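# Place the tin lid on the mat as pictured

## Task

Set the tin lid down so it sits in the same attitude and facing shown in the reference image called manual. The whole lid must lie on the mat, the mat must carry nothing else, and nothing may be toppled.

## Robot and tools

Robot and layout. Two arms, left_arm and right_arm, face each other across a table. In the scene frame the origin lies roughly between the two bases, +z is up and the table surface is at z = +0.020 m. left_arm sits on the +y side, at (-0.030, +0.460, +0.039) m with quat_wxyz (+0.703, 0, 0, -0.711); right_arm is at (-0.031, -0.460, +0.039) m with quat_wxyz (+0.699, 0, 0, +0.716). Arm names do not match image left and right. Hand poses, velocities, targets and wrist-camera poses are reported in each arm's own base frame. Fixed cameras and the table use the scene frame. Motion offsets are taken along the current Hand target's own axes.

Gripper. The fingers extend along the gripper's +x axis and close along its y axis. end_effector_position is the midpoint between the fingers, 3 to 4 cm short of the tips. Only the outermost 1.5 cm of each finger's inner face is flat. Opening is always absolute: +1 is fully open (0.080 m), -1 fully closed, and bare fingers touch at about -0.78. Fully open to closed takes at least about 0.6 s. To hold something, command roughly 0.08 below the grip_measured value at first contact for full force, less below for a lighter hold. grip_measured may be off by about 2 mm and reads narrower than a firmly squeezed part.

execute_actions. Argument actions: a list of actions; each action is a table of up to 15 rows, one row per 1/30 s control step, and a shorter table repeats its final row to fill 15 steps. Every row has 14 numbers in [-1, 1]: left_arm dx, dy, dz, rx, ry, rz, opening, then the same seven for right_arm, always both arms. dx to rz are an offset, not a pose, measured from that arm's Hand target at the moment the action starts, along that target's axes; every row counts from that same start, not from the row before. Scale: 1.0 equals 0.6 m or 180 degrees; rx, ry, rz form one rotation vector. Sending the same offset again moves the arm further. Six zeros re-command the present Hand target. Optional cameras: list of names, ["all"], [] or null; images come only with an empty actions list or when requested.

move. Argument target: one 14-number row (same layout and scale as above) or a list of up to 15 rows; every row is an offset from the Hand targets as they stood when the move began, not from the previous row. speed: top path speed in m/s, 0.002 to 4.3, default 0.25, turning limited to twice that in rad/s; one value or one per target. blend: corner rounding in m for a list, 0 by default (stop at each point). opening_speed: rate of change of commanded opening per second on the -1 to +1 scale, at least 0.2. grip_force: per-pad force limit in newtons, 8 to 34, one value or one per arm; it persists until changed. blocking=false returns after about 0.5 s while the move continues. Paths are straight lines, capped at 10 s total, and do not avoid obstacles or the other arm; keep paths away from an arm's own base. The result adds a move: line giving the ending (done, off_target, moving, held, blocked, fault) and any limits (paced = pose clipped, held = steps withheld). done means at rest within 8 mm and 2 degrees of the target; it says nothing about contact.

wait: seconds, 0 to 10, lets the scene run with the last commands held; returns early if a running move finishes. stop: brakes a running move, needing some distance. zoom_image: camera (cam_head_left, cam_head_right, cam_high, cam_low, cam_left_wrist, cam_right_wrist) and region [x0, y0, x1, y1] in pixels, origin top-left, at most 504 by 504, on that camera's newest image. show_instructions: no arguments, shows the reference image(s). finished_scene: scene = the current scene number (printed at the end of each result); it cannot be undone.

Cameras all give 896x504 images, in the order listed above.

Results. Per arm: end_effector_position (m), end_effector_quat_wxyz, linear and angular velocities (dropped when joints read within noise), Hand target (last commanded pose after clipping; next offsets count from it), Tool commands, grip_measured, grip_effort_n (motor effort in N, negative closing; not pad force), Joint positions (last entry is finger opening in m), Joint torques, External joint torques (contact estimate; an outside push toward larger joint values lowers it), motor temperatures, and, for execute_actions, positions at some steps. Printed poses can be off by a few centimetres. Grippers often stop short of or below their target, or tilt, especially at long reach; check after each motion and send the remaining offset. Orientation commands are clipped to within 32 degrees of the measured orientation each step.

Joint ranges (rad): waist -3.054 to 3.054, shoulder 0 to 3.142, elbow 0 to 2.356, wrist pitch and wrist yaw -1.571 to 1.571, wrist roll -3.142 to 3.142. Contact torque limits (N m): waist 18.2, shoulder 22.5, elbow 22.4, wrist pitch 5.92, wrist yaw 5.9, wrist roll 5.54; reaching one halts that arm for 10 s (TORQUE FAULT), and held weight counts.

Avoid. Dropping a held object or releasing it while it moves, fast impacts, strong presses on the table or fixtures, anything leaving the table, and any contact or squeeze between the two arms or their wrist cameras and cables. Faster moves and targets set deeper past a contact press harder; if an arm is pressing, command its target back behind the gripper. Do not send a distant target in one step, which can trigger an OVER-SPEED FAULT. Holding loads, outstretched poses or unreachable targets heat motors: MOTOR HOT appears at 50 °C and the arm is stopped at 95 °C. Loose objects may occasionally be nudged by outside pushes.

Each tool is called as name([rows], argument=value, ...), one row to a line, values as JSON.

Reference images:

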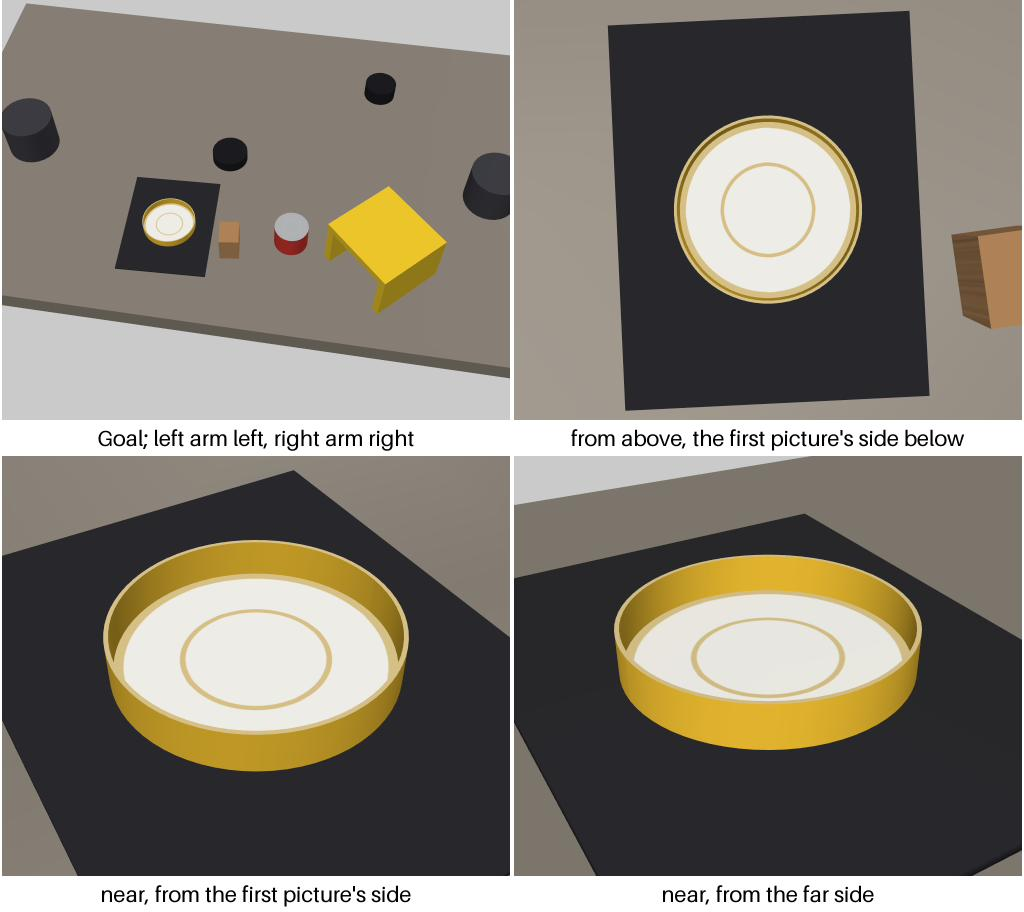

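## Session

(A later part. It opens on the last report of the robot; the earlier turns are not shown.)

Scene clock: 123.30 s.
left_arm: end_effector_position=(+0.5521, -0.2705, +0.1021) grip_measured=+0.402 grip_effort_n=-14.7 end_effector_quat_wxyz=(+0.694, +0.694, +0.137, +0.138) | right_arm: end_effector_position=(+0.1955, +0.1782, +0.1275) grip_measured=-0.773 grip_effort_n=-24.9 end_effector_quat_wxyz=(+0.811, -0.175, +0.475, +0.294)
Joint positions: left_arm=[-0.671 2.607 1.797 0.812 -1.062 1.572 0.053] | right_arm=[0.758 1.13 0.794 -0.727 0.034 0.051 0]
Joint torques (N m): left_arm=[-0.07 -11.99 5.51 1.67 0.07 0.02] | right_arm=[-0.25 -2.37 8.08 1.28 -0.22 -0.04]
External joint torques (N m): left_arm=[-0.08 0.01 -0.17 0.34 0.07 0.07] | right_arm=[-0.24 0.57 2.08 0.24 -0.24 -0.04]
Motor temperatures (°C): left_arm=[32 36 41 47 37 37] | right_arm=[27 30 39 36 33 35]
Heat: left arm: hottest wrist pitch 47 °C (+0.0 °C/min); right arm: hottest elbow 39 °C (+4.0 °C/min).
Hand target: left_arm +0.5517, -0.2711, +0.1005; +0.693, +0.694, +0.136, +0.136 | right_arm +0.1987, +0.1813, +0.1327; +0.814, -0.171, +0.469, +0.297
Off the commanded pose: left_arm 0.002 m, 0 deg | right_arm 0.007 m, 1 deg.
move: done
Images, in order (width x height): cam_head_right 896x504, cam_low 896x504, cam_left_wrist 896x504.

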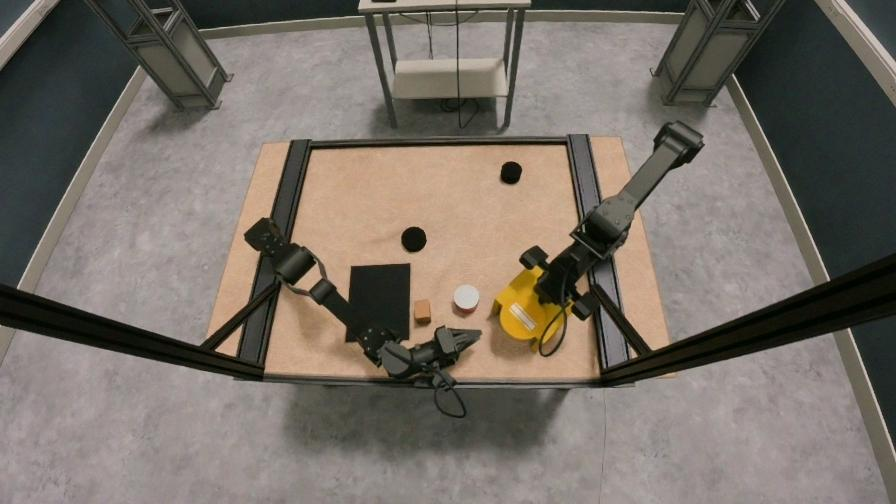

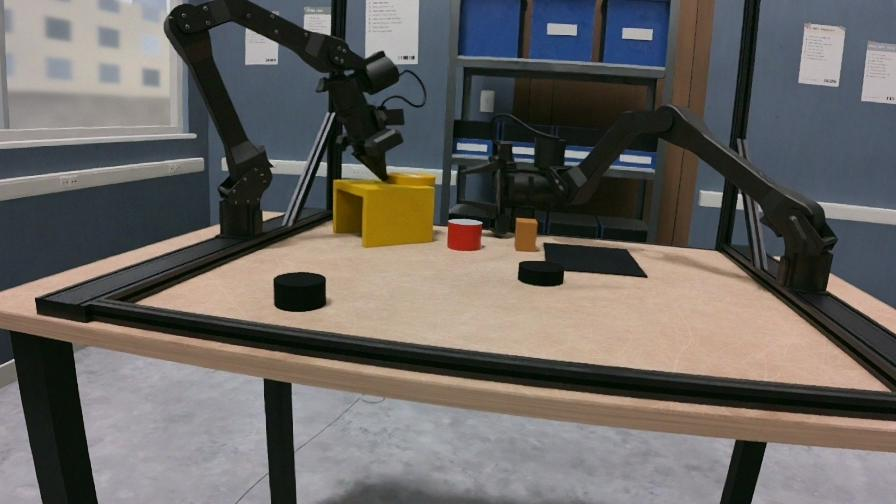

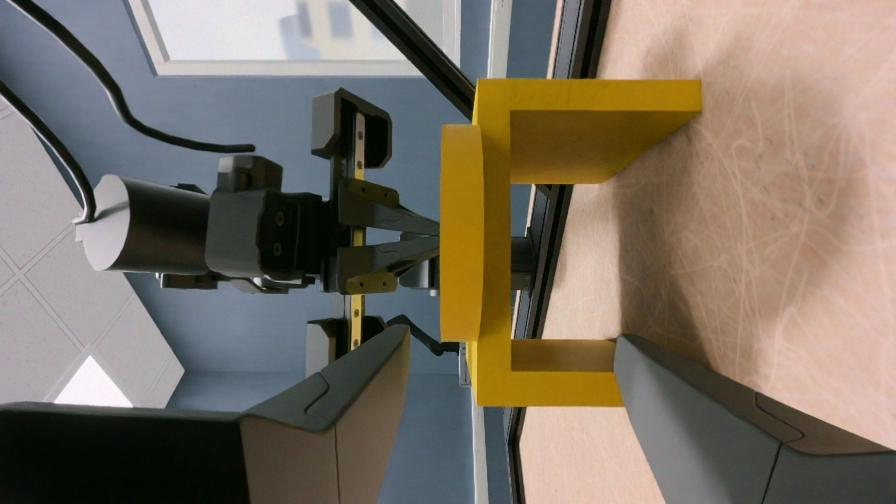

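move(target=[0.07,0.02,0,0,0,0,0.4,0,0,0,0,0,0,-0.78], speed=0.15, cameras=["cam_low","cam_left_wrist"])

zoom_image(camera="cam_low", region=[310, 100, 560, 280])

Scene clock: 133.27 s.
left_arm: end_effector_position=(+0.5893, -0.2532, +0.1108) grip_measured=+0.402 grip_effort_n=-14.7 end_effector_quat_wxyz=(+0.691, +0.696, +0.139, +0.136) | right_arm: end_effector_position=(+0.1955, +0.1782, +0.1275) grip_measured=-0.773 grip_effort_n=-24.9 end_effector_quat_wxyz=(+0.811, -0.175, +0.475, +0.294)
Joint positions: left_arm=[-0.604 2.661 1.953 0.701 -0.995 1.573 0.053] | right_arm=[0.758 1.13 0.794 -0.727 0.034 0.051 0]
Joint torques (N m): left_arm=[-0.05 -12.12 7.7 1.43 0.06 -0.04] | right_arm=[-0.21 -2.33 7.97 1.28 -0.23 -0.02]
External joint torques (N m): left_arm=[0.03 0.1 1.87 0.1 0.06 0] | right_arm=[-0.21 0.57 2.04 0.26 -0.25 -0.03]
Motor temperatures (°C): left_arm=[32 42 40 46 37 37] | right_arm=[27 30 40 36 32 35]
Heat: left arm: hottest wrist pitch 46 °C (-1.0 °C/min), its shoulder heating fast: 42 °C (+37.3 °C/min); right arm: hottest elbow 40 °C (+5.1 °C/min). Heating fast: the left arm's shoulder motor: a push or a pull is the cause, and it goes on while you think. Ease it with your next call, before anything else.
Hand target: left_arm +0.5906, -0.2551, +0.1124; +0.693, +0.695, +0.136, +0.136 | right_arm +0.1987, +0.1813, +0.1327; +0.814, -0.171, +0.469, +0.297
Off the commanded pose: left_arm 0.003 m, 1 deg | right_arm 0.007 m, 1 deg.
move: done
Images, in order (width x height): cam_low 896x504, cam_left_wrist 896x504.

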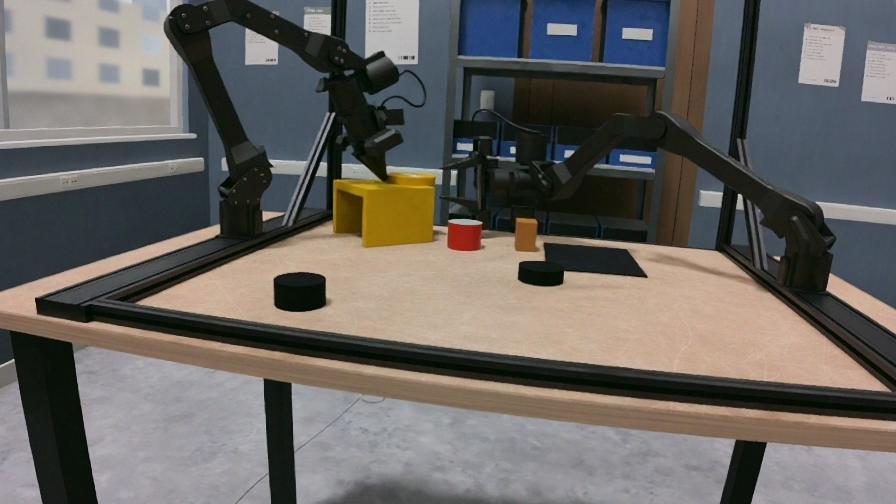

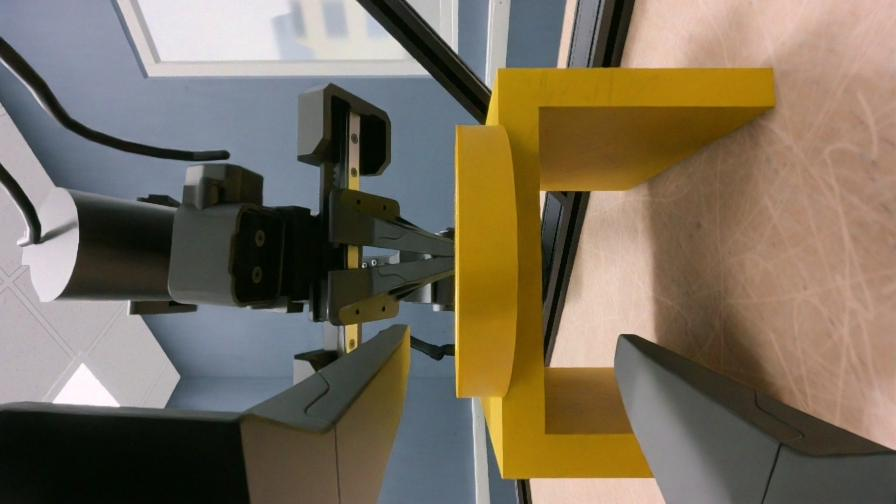

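Scaled by 2.016 from the camera's 896x504 image, which has a finer 1280x720 frame.

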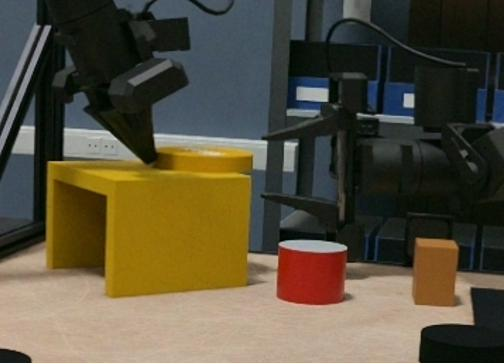

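move(target=[0.058,0.01,0,0,0,0,0.1,0,0,0,0,0,0,-0.78], speed=0.08, cameras=["cam_low","cam_left_wrist"])

zoom_image(camera="cam_low", region=[330, 130, 530, 260])

Scene clock: 140.17 s.
left_arm: end_effector_position=(+0.6218, -0.2401, +0.1171) grip_measured=+0.102 grip_effort_n=-15.1 end_effector_quat_wxyz=(+0.691, +0.696, +0.139, +0.136) | right_arm: end_effector_position=(+0.1955, +0.1782, +0.1275) grip_measured=-0.773 grip_effort_n=-24.9 end_effector_quat_wxyz=(+0.811, -0.175, +0.475, +0.294)
Joint positions: left_arm=[-0.552 2.74 2.142 0.591 -0.944 1.573 0.04] | right_arm=[0.758 1.13 0.794 -0.727 0.034 0.051 0]
Joint torques (N m): left_arm=[-0.19 -12.55 8.01 1.43 0.07 -0.03] | right_arm=[-0.21 -2.37 8.07 1.28 -0.23 -0.03]
External joint torques (N m): left_arm=[-0.31 0.2 1.89 0.06 0.08 0.01] | right_arm=[-0.22 0.57 2.12 0.26 -0.25 -0.04]
Heat: left arm: hottest wrist pitch 46 °C (-1.0 °C/min); right arm: hottest elbow 40 °C (+5.1 °C/min).
Hand target: left_arm +0.6228, -0.2421, +0.1184; +0.693, +0.695, +0.136, +0.136 | right_arm +0.1987, +0.1813, +0.1327; +0.814, -0.171, +0.469, +0.297
Off the commanded pose: left_arm 0.003 m, 0 deg | right_arm 0.007 m, 1 deg.
move: done
Images, in order (width x height): cam_low 896x504, cam_left_wrist 896x504.

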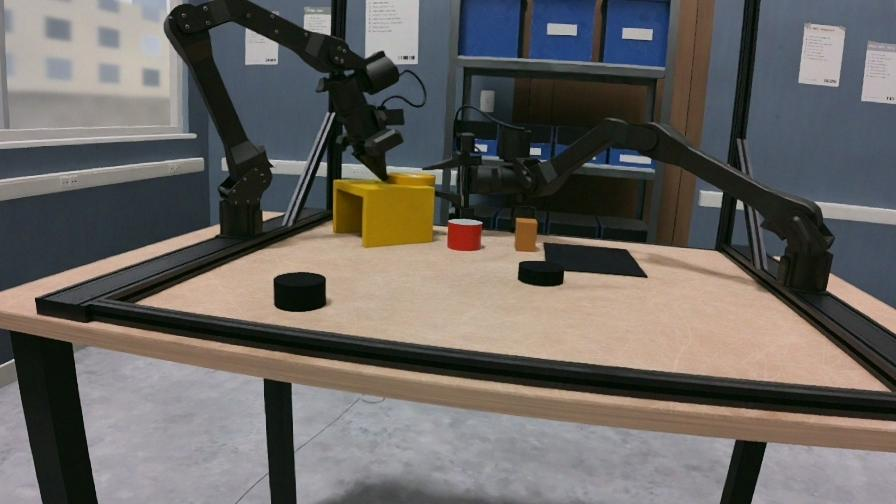

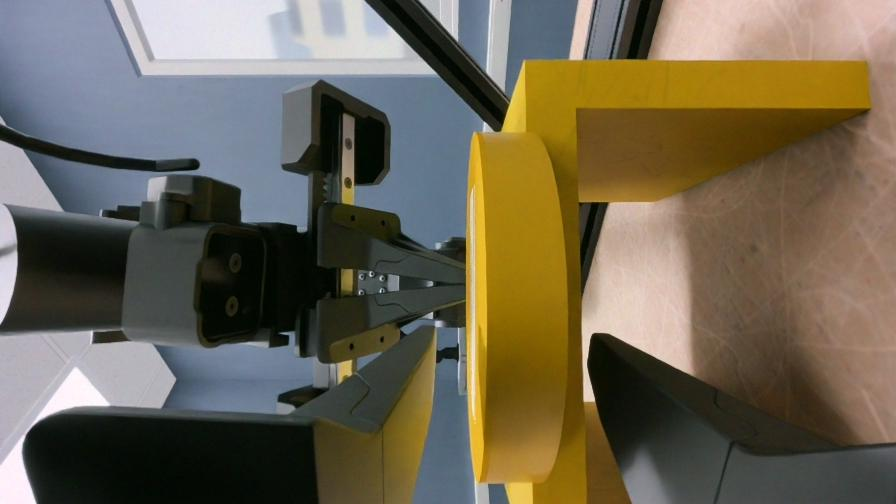

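Scaled by 2.520 from the camera's 896x504 image, which has a finer 1280x720 frame.

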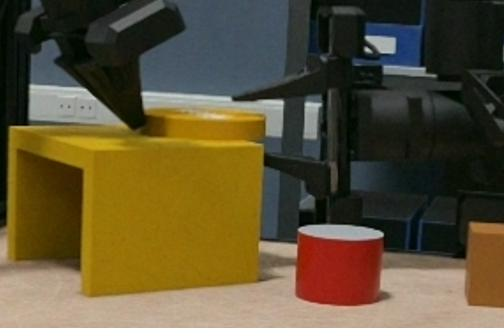

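move([
  [-0.012,0,0,0,0,0,0.1,0,0,0,0,0,0,-0.78],
  [-0.012,0,0,0,0,0,-0.5,0,0,0,0,0,0,-0.78],
], speed=0.08, opening_speed=0.6, cameras=["cam_low","cam_left_wrist"])

zoom_image(camera="cam_low", region=[330, 130, 530, 260])

Scene clock: 148.10 s.
left_arm: end_effector_position=(+0.6168, -0.2449, +0.1175) grip_measured=-0.474 grip_effort_n=-83.5 end_effector_quat_wxyz=(+0.694, +0.694, +0.135, +0.137) | right_arm: end_effector_position=(+0.1956, +0.1783, +0.1277) grip_measured=-0.773 grip_effort_n=-24.9 end_effector_quat_wxyz=(+0.811, -0.175, +0.475, +0.294)
Joint positions: left_arm=[-0.563 2.732 2.118 0.618 -0.95 1.573 0.014] | right_arm=[0.758 1.13 0.794 -0.727 0.034 0.051 0]
Joint torques (N m): left_arm=[-0.04 -13.96 5.66 1.15 -0.1 -0.01] | right_arm=[-0.2 -2.35 8.03 1.27 -0.22 -0.03]
External joint torques (N m): left_arm=[-0.04 -1.5 -0.29 -0.17 -0.1 0.03] | right_arm=[-0.18 0.62 1.99 0.22 -0.24 -0.03]
Motor temperatures (°C): left_arm=[32 47 40 46 37 37] | right_arm=[27 30 41 36 32 35]
Heat: left arm: hottest shoulder 47 °C (+16.2 °C/min); right arm: hottest elbow 41 °C (+5.1 °C/min).
Hand target: left_arm +0.6162, -0.2447, +0.1185; +0.693, +0.695, +0.136, +0.136 | right_arm +0.1988, +0.1813, +0.1328; +0.814, -0.171, +0.469, +0.297
Off the commanded pose: left_arm 0.001 m, 0 deg | right_arm 0.007 m, 1 deg.
move: done
Images, in order (width x height): cam_low 896x504, cam_left_wrist 896x504.

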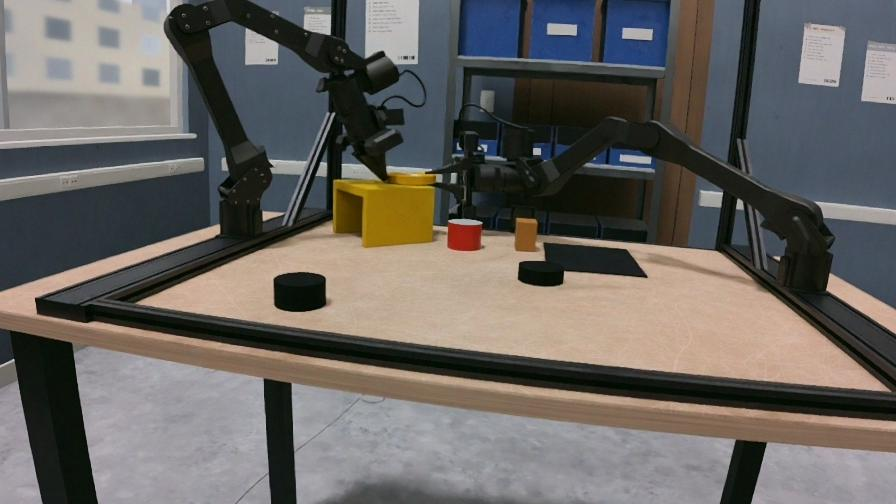

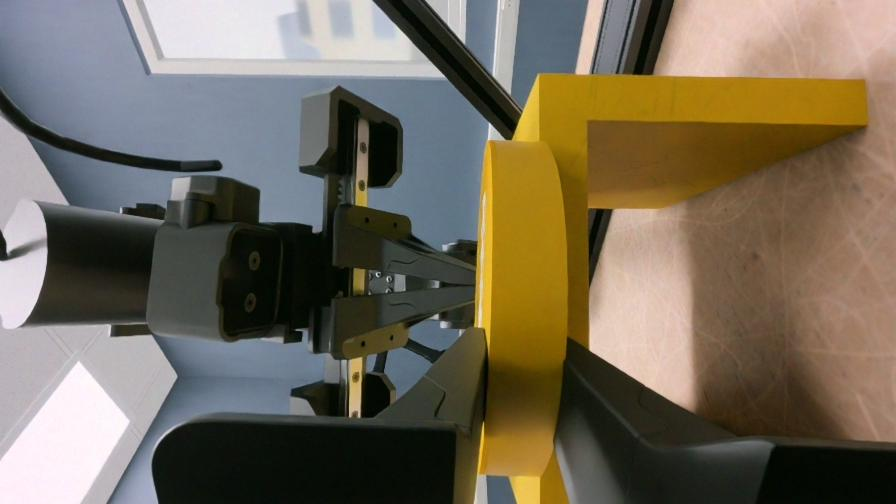

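Scaled by 2.520 from the camera's 896x504 image, which has a finer 1280x720 frame.

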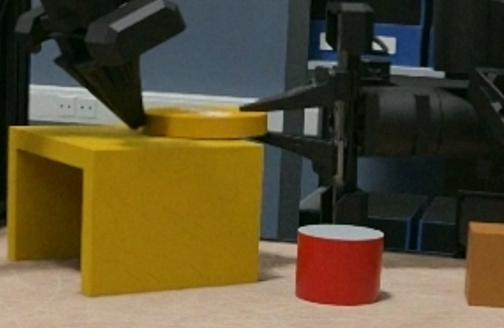

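move([
  [0,0,0,0,0,0,-0.58,-0.02,0,-0.02,0,0,0,-0.78],
  [0,0.035,0,0,0,0,-0.58,-0.15,0,-0.06,0,0,0,-0.78],
  [-0.25,0.2,0,0,0,0,-0.58,-0.2,0,-0.07,0,0,0,-0.78],
], speed=[0.08,0.1,0.2], cameras=["cam_low","cam_left_wrist","cam_head_right"])

zoom_image(camera="cam_low", region=[350, 50, 650, 260])

Scene clock: 156.50 s.
left_arm: end_effector_position=(+0.4789, -0.3041, +0.2303) grip_measured=-0.552 grip_effort_n=-83.5 end_effector_quat_wxyz=(+0.689, +0.699, +0.138, +0.132) | right_arm: end_effector_position=(+0.1243, +0.1189, +0.2095) grip_measured=-0.773 grip_effort_n=-24.9 end_effector_quat_wxyz=(+0.808, -0.174, +0.478, +0.296)
Joint positions: left_arm=[-0.816 2.255 1.709 0.533 -1.2 1.573 0.01] | right_arm=[0.806 0.812 1.004 -1.263 0.05 0.093 0]
Joint torques (N m): left_arm=[0.24 -13.27 5.84 1.39 -0.15 0] | right_arm=[0.38 -1.31 7.41 1 0.23 0.13]
External joint torques (N m): left_arm=[0.25 -2.9 -0.07 0.19 -0.15 0.04] | right_arm=[0.39 -0.74 1.95 -0.01 0.2 0.13]
Heat: left arm: hottest shoulder 49 °C (+18.2 °C/min); right arm: hottest elbow 41 °C (+4.0 °C/min).
Hand target: left_arm +0.4772, -0.3017, +0.2385; +0.693, +0.695, +0.136, +0.136 | right_arm +0.1249, +0.1192, +0.2156; +0.814, -0.171, +0.469, +0.297
Off the commanded pose: left_arm 0.009 m, 1 deg | right_arm 0.006 m, 1 deg.
move: off_target (left_arm)
Images, in order (width x height): cam_head_right 896x504, cam_low 896x504, cam_left_wrist 896x504.

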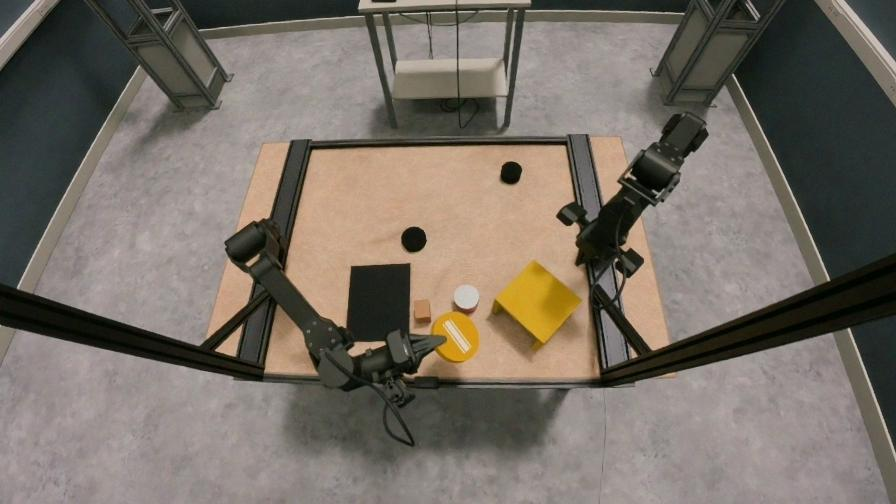

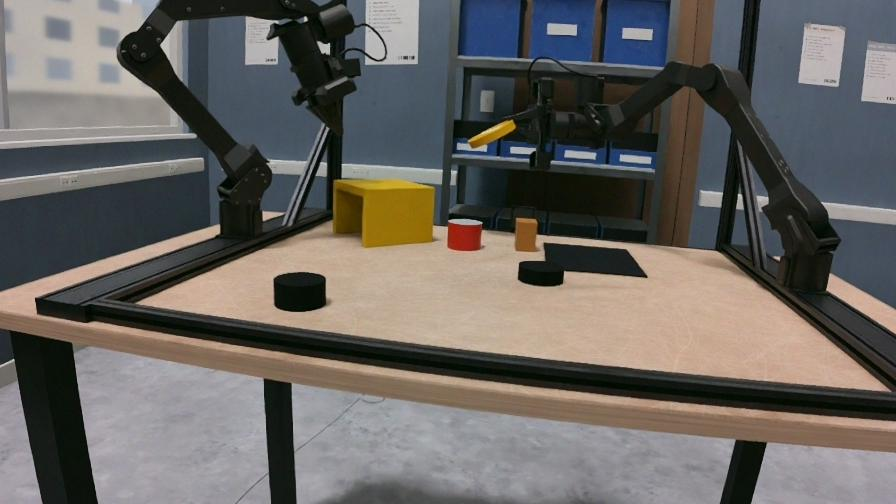

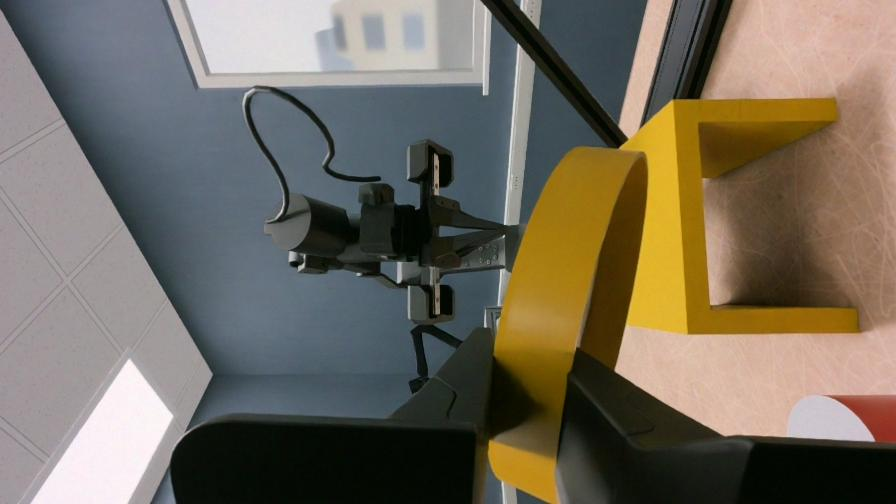

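Scaled by 1.680 from the camera's 896x504 image, which has a finer 1280x720 frame.

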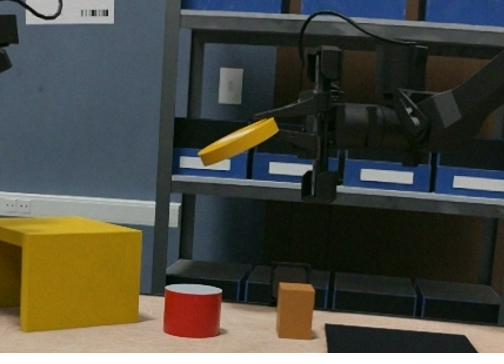

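move(target=[-0.157,0.037,-0.400,0.125,-0.218,-0.317,-0.7,0,0,0,0,0,0,-0.78], speed=0.25, cameras=["cam_low","cam_left_wrist"])

move([
  [0,0,0,-0.5,0,0,-0.7,0,0,0,0,0,0,-0.78],
  [0,0,0,-0.995,0,0,-0.7,0,0,0,0,0,0,-0.78],
], speed=0.4, blend=[0.03,0], cameras=["cam_low","cam_left_wrist","cam_head_right"])

zoom_image(camera="cam_low", region=[480, 50, 800, 290])

Scene clock: 177.90 s.
left_arm: end_effector_position=(+0.2991, -0.1153, +0.2533) grip_measured=-0.552 grip_effort_n=-83.5 end_effector_quat_wxyz=(+0.532, +0.664, +0.244, -0.465) | right_arm: end_effector_position=(+0.1243, +0.1189, +0.2095) grip_measured=-0.773 grip_effort_n=-24.9 end_effector_quat_wxyz=(+0.808, -0.174, +0.478, +0.296)
Joint positions: left_arm=[-0.369 1.408 1.494 -1.157 -0.003 1.569 0.01] | right_arm=[0.806 0.812 1.004 -1.263 0.05 0.093 0]
Joint torques (N m): left_arm=[0.27 -5.95 7.79 1.03 0.14 0.1] | right_arm=[0.37 -1.32 7.37 1 0.23 0.13]
External joint torques (N m): left_arm=[0.26 -1.39 2.07 0.04 0.09 0.12] | right_arm=[0.37 -0.7 1.86 -0.02 0.2 0.13]
Heat: left arm: hottest shoulder 49 °C (+16.0 °C/min); right arm: hottest elbow 41 °C (+2.0 °C/min). Fold the left arm in close to its base, or ease its load, before you think long.
Hand target: left_arm +0.2994, -0.1151, +0.2609; +0.537, +0.666, +0.236, -0.460 | right_arm +0.1250, +0.1192, +0.2156; +0.814, -0.171, +0.469, +0.297
Off the commanded pose: left_arm 0.008 m, 1 deg | right_arm 0.006 m, 1 deg.
MOTOR HOT: joint 2 (shoulder) of the left arm reports 49 °C; the controller stops that arm at 95 °C. To cool a motor, set the load down, stop pushing, or move to a pose that needs little force.
move: done
Images, in order (width x height): cam_low 896x504, cam_left_wrist 896x504.

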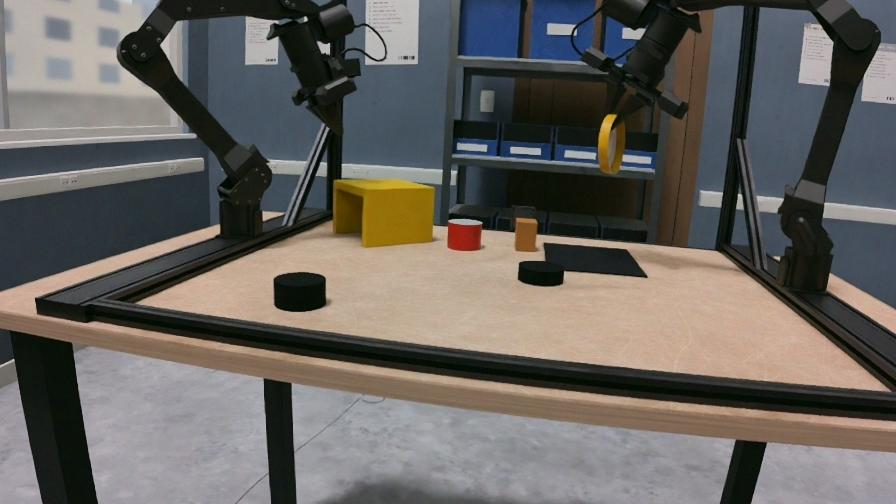

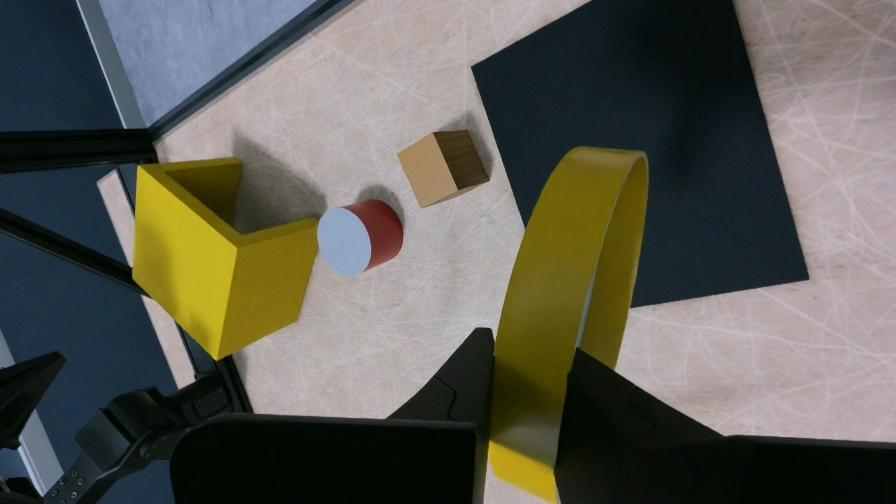

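Scene clock: 183.03 s.
left_arm: end_effector_position=(+0.2990, -0.1156, +0.2534) grip_measured=-0.552 grip_effort_n=-83.5 end_effector_quat_wxyz=(+0.668, -0.526, +0.469, +0.238) | right_arm: end_effector_position=(+0.1243, +0.1189, +0.2095) grip_measured=-0.773 grip_effort_n=-24.9 end_effector_quat_wxyz=(+0.808, -0.174, +0.478, +0.296)
Joint positions: left_arm=[-0.368 1.408 1.494 -1.158 0.002 -1.552 0.01] | right_arm=[0.806 0.812 1.004 -1.263 0.05 0.093 0]
Joint torques (N m): left_arm=[0.15 -6 7.8 1.04 -0.14 -0.06] | right_arm=[0.39 -1.31 7.41 1 0.23 0.11]
External joint torques (N m): left_arm=[0.12 -1.47 2.11 0.06 -0.09 -0.08] | right_arm=[0.39 -0.71 1.91 -0.01 0.19 0.11]
Heat: left arm: hottest shoulder 48 °C (+12.2 °C/min); right arm: hottest elbow 41 °C (+2.0 °C/min). Fold the left arm in close to its base, or ease its load, before you think long.
Hand target: left_arm +0.2994, -0.1151, +0.2610; +0.671, -0.532, +0.462, +0.232 | right_arm +0.1250, +0.1192, +0.2156; +0.814, -0.171, +0.469, +0.297
Off the commanded pose: left_arm 0.008 m, 1 deg | right_arm 0.006 m, 1 deg.
MOTOR HOT: still on. Joint 2 (shoulder) of the left arm reports 48 °C.
move: done; blend cut to 0 m at target 1
Images, in order (width x height): cam_head_right 896x504, cam_low 896x504, cam_left_wrist 896x504.

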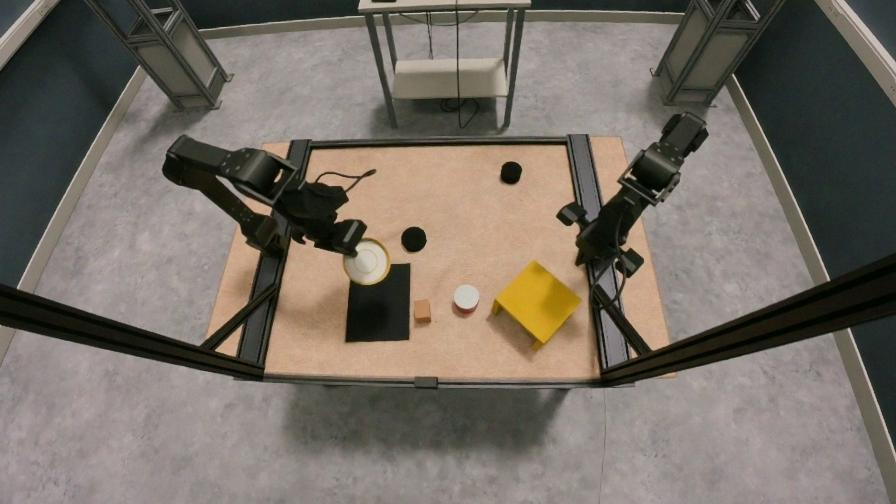

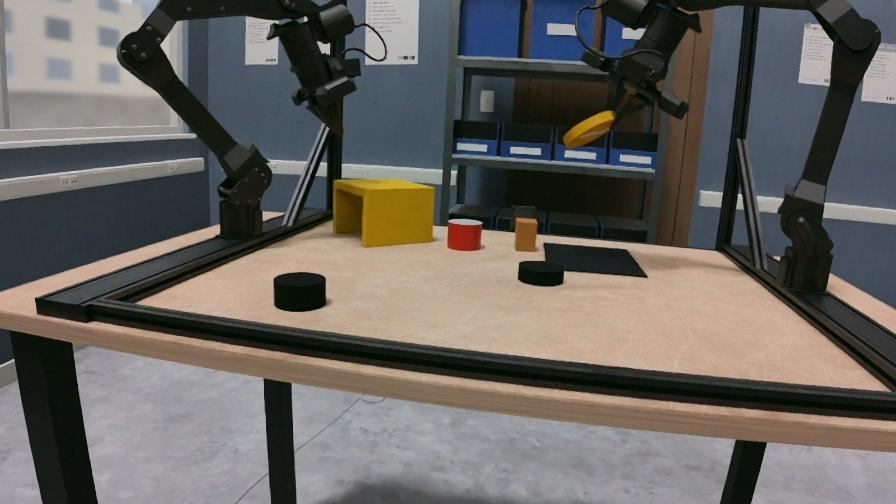

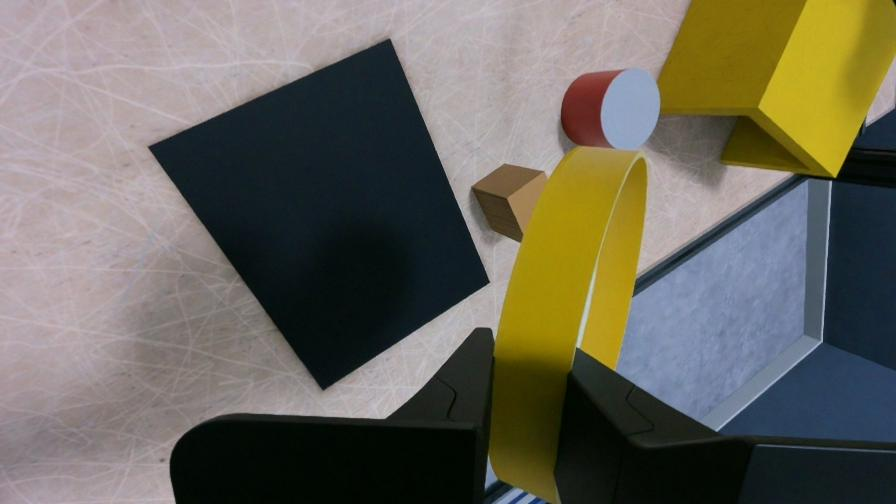

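Scaled by 1.575 from the camera's 896x504 image, which has a finer 1280x720 frame.

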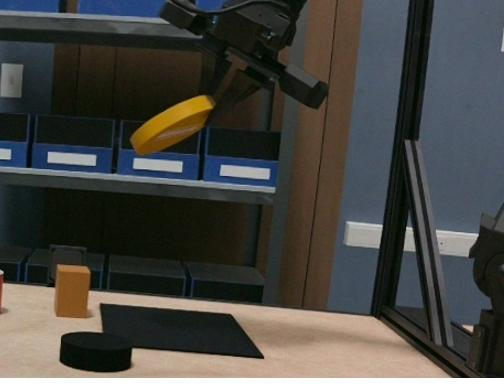

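move(target=[0.217,0.161,-0.003,0,0,-0.083,-0.7,0,0,0,0,0,0,-0.78], speed=0.2, cameras=["cam_low","cam_left_wrist","cam_head_right","cam_high"])

zoom_image(camera="cam_low", region=[500, 120, 740, 290])

zoom_image(camera="cam_head_right", region=[300, 200, 480, 360])

Scene clock: 199.33 s.
left_arm: end_effector_position=(+0.2816, -0.1091, +0.0980) grip_measured=-0.552 grip_effort_n=-83.5 end_effector_quat_wxyz=(+0.696, -0.584, +0.392, +0.146) | right_arm: end_effector_position=(+0.1243, +0.1189, +0.2095) grip_measured=-0.773 grip_effort_n=-24.9 end_effector_quat_wxyz=(+0.808, -0.174, +0.478, +0.296)
Joint positions: left_arm=[-0.367 1.16 0.549 -0.187 0.004 -1.552 0.01] | right_arm=[0.806 0.812 1.004 -1.263 0.05 0.093 0]
Joint torques (N m): left_arm=[0.27 -4.27 5.77 1.64 0.02 -0.05] | right_arm=[0.39 -1.3 7.36 1 0.22 0.12]
External joint torques (N m): left_arm=[0.28 -1.14 -0.25 0.34 0.05 -0.08] | right_arm=[0.4 -0.73 1.89 -0.02 0.19 0.12]
Heat: left arm: hottest shoulder 45 °C (+3.0 °C/min); right arm: hottest elbow 41 °C (+1.0 °C/min).
Hand target: left_arm +0.2818, -0.1087, +0.0999; +0.695, -0.588, +0.389, +0.143 | right_arm +0.1250, +0.1192, +0.2156; +0.814, -0.171, +0.469, +0.297
Off the commanded pose: left_arm 0.002 m, 1 deg | right_arm 0.006 m, 1 deg.
MOTOR HOT: cleared for the motors of the left arm.
move: done
Images, in order (width x height): cam_head_right 896x504, cam_high 896x504, cam_low 896x504, cam_left_wrist 896x504.

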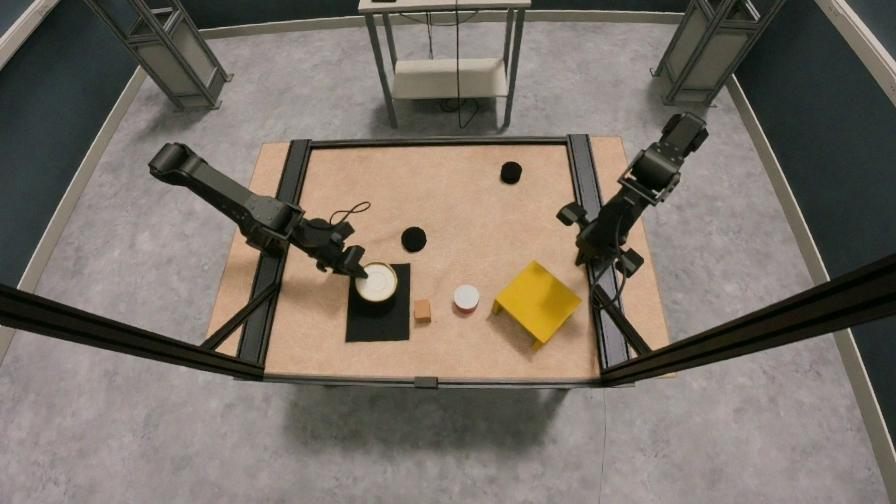

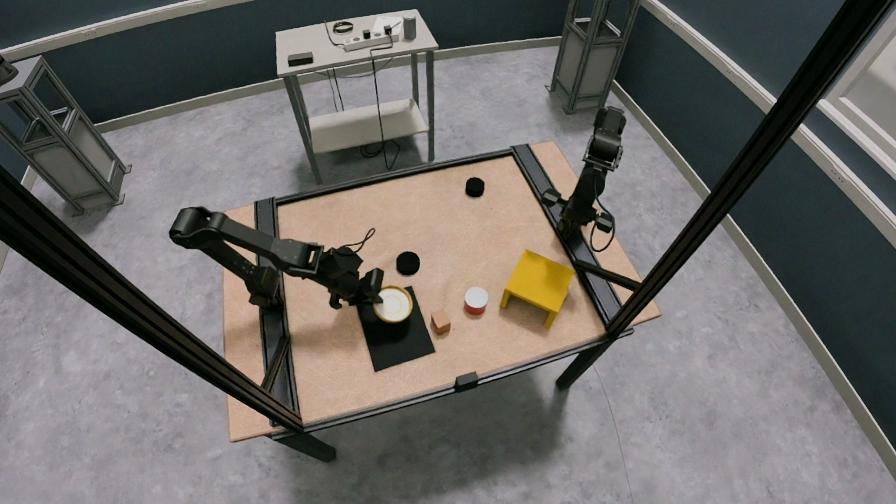

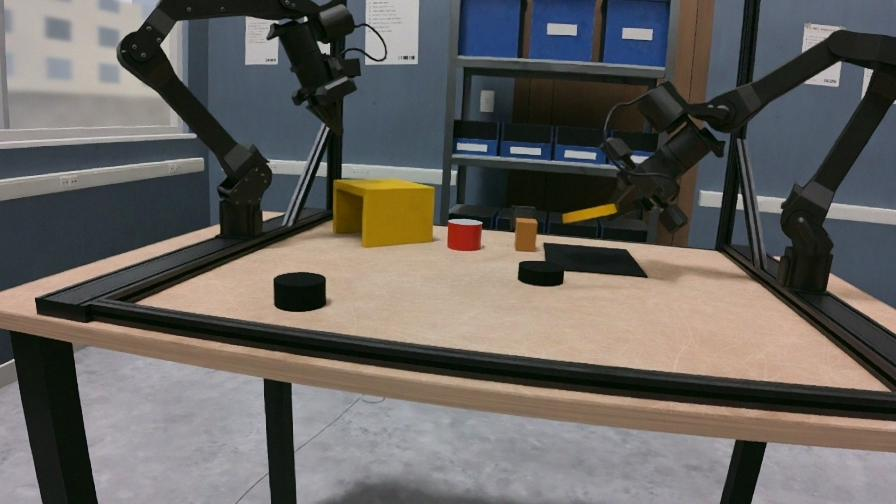

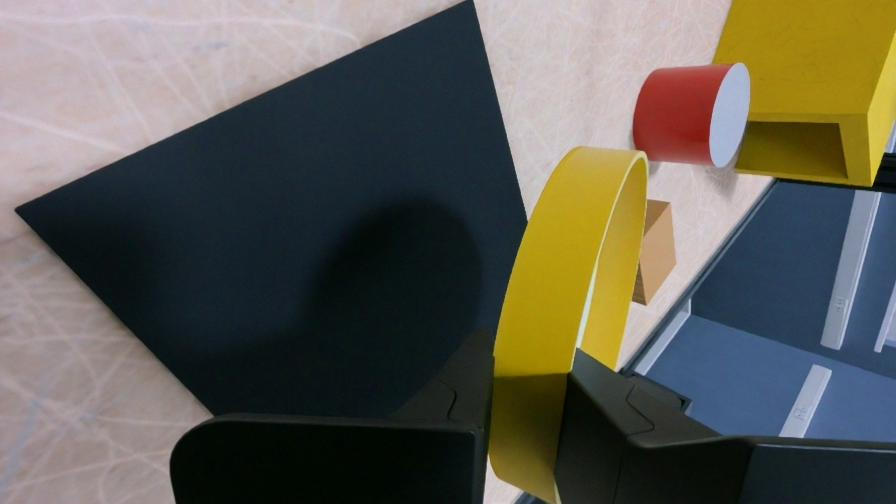

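Scaled by 2.100 from the camera's 896x504 image, which has a finer 1280x720 frame.

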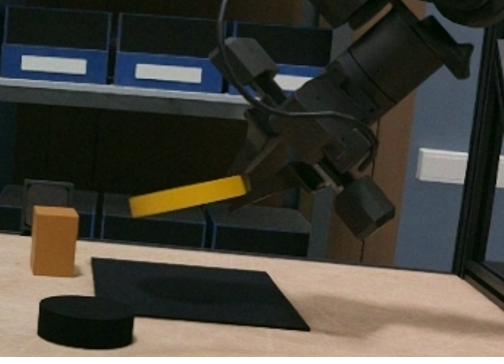

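Scaled by 2.800 from the camera's 896x504 image, which has a finer 1280x720 frame.

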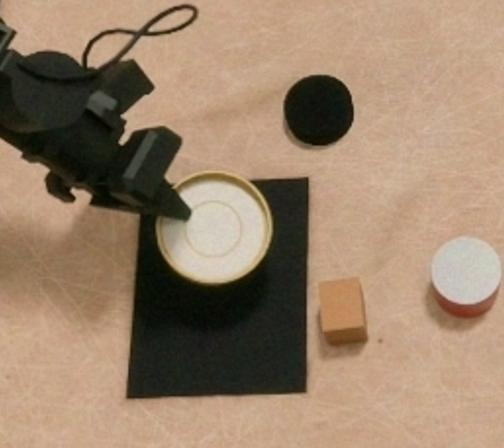

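move(target=[0.0455,0.037,-0.0155,0,0,0.056,-0.7,0,0,0,0,0,0,-0.78], speed=0.12, cameras=["cam_low","cam_left_wrist","cam_head_right"])

zoom_image(camera="cam_low", region=[500, 120, 740, 290])

zoom_image(camera="cam_head_right", region=[300, 200, 480, 360])

Scene clock: 209.67 s.
left_arm: end_effector_position=(+0.2783, -0.1167, +0.0610) grip_measured=-0.552 grip_effort_n=-83.5 end_effector_quat_wxyz=(+0.679, -0.549, +0.442, +0.206) | right_arm: end_effector_position=(+0.1243, +0.1189, +0.2095) grip_measured=-0.773 grip_effort_n=-24.9 end_effector_quat_wxyz=(+0.808, -0.174, +0.478, +0.296)
Joint positions: left_arm=[-0.406 1.327 0.599 -0.246 -0.018 -1.586 0.01] | right_arm=[0.806 0.812 1.004 -1.263 0.05 0.093 0]
Joint torques (N m): left_arm=[-0.27 -3.68 7.51 1.1 -0.22 -0.07] | right_arm=[0.39 -1.33 7.42 0.99 0.24 0.13]
External joint torques (N m): left_arm=[-0.28 0.15 1.98 0.01 -0.17 -0.1] | right_arm=[0.4 -0.71 1.94 -0.01 0.2 0.12]
Heat: left arm: hottest wrist pitch 47 °C (+1.0 °C/min); right arm: hottest elbow 41 °C (+0.0 °C/min).
Hand target: left_arm +0.2818, -0.1184, +0.0649; +0.680, -0.551, +0.439, +0.203 | right_arm +0.1250, +0.1192, +0.2156; +0.814, -0.171, +0.469, +0.297
Off the commanded pose: left_arm 0.005 m, 1 deg | right_arm 0.006 m, 1 deg.
move: done
Images, in order (width x height): cam_head_right 896x504, cam_low 896x504, cam_left_wrist 896x504.

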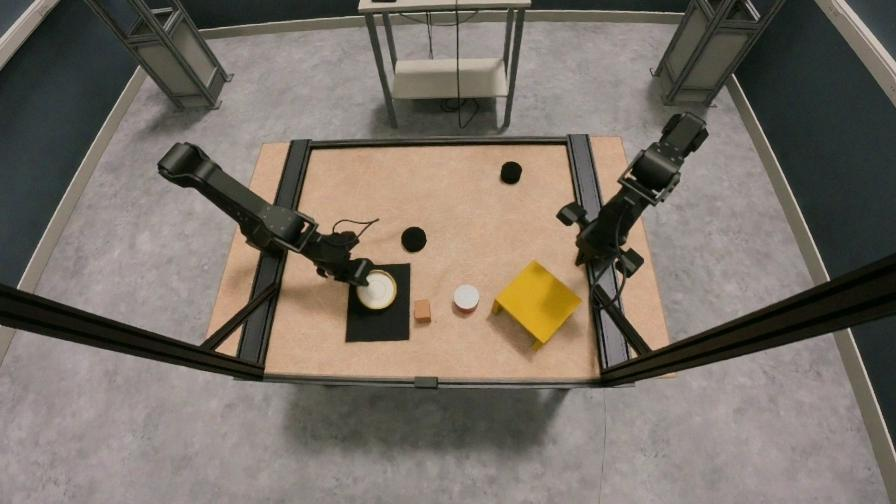

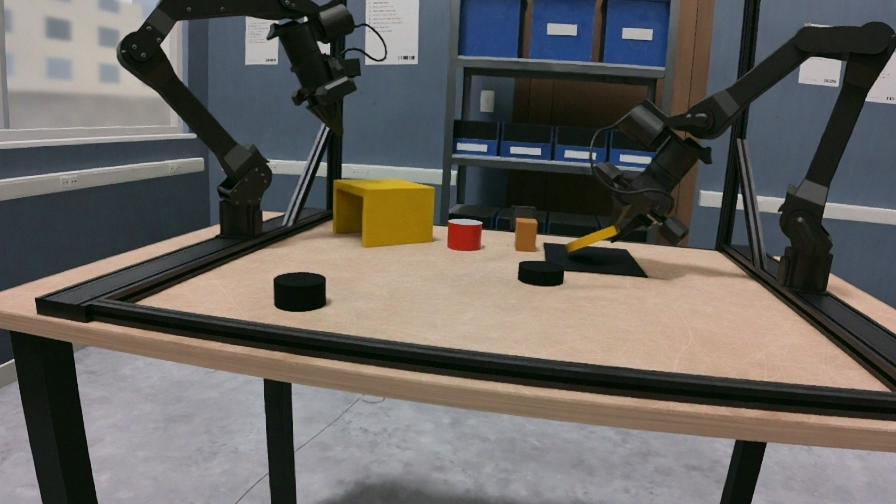

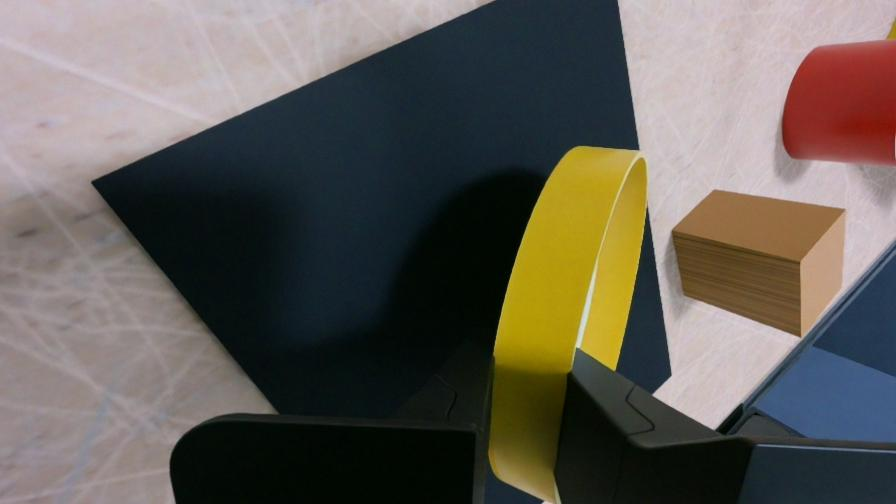

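Scaled by 2.100 from the camera's 896x504 image, which has a finer 1280x720 frame.

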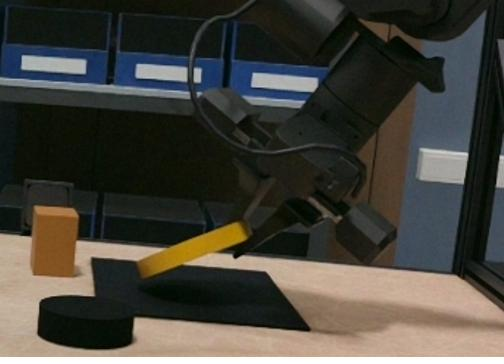

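Scaled by 2.800 from the camera's 896x504 image, which has a finer 1280x720 frame.

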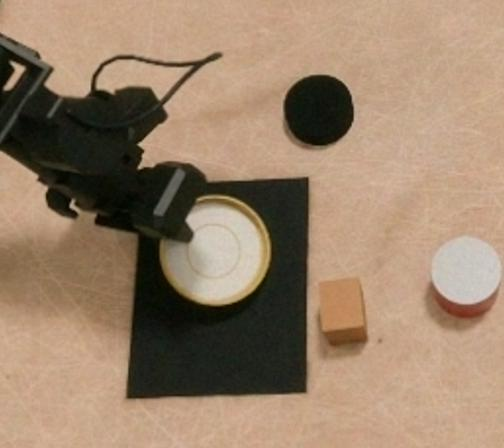

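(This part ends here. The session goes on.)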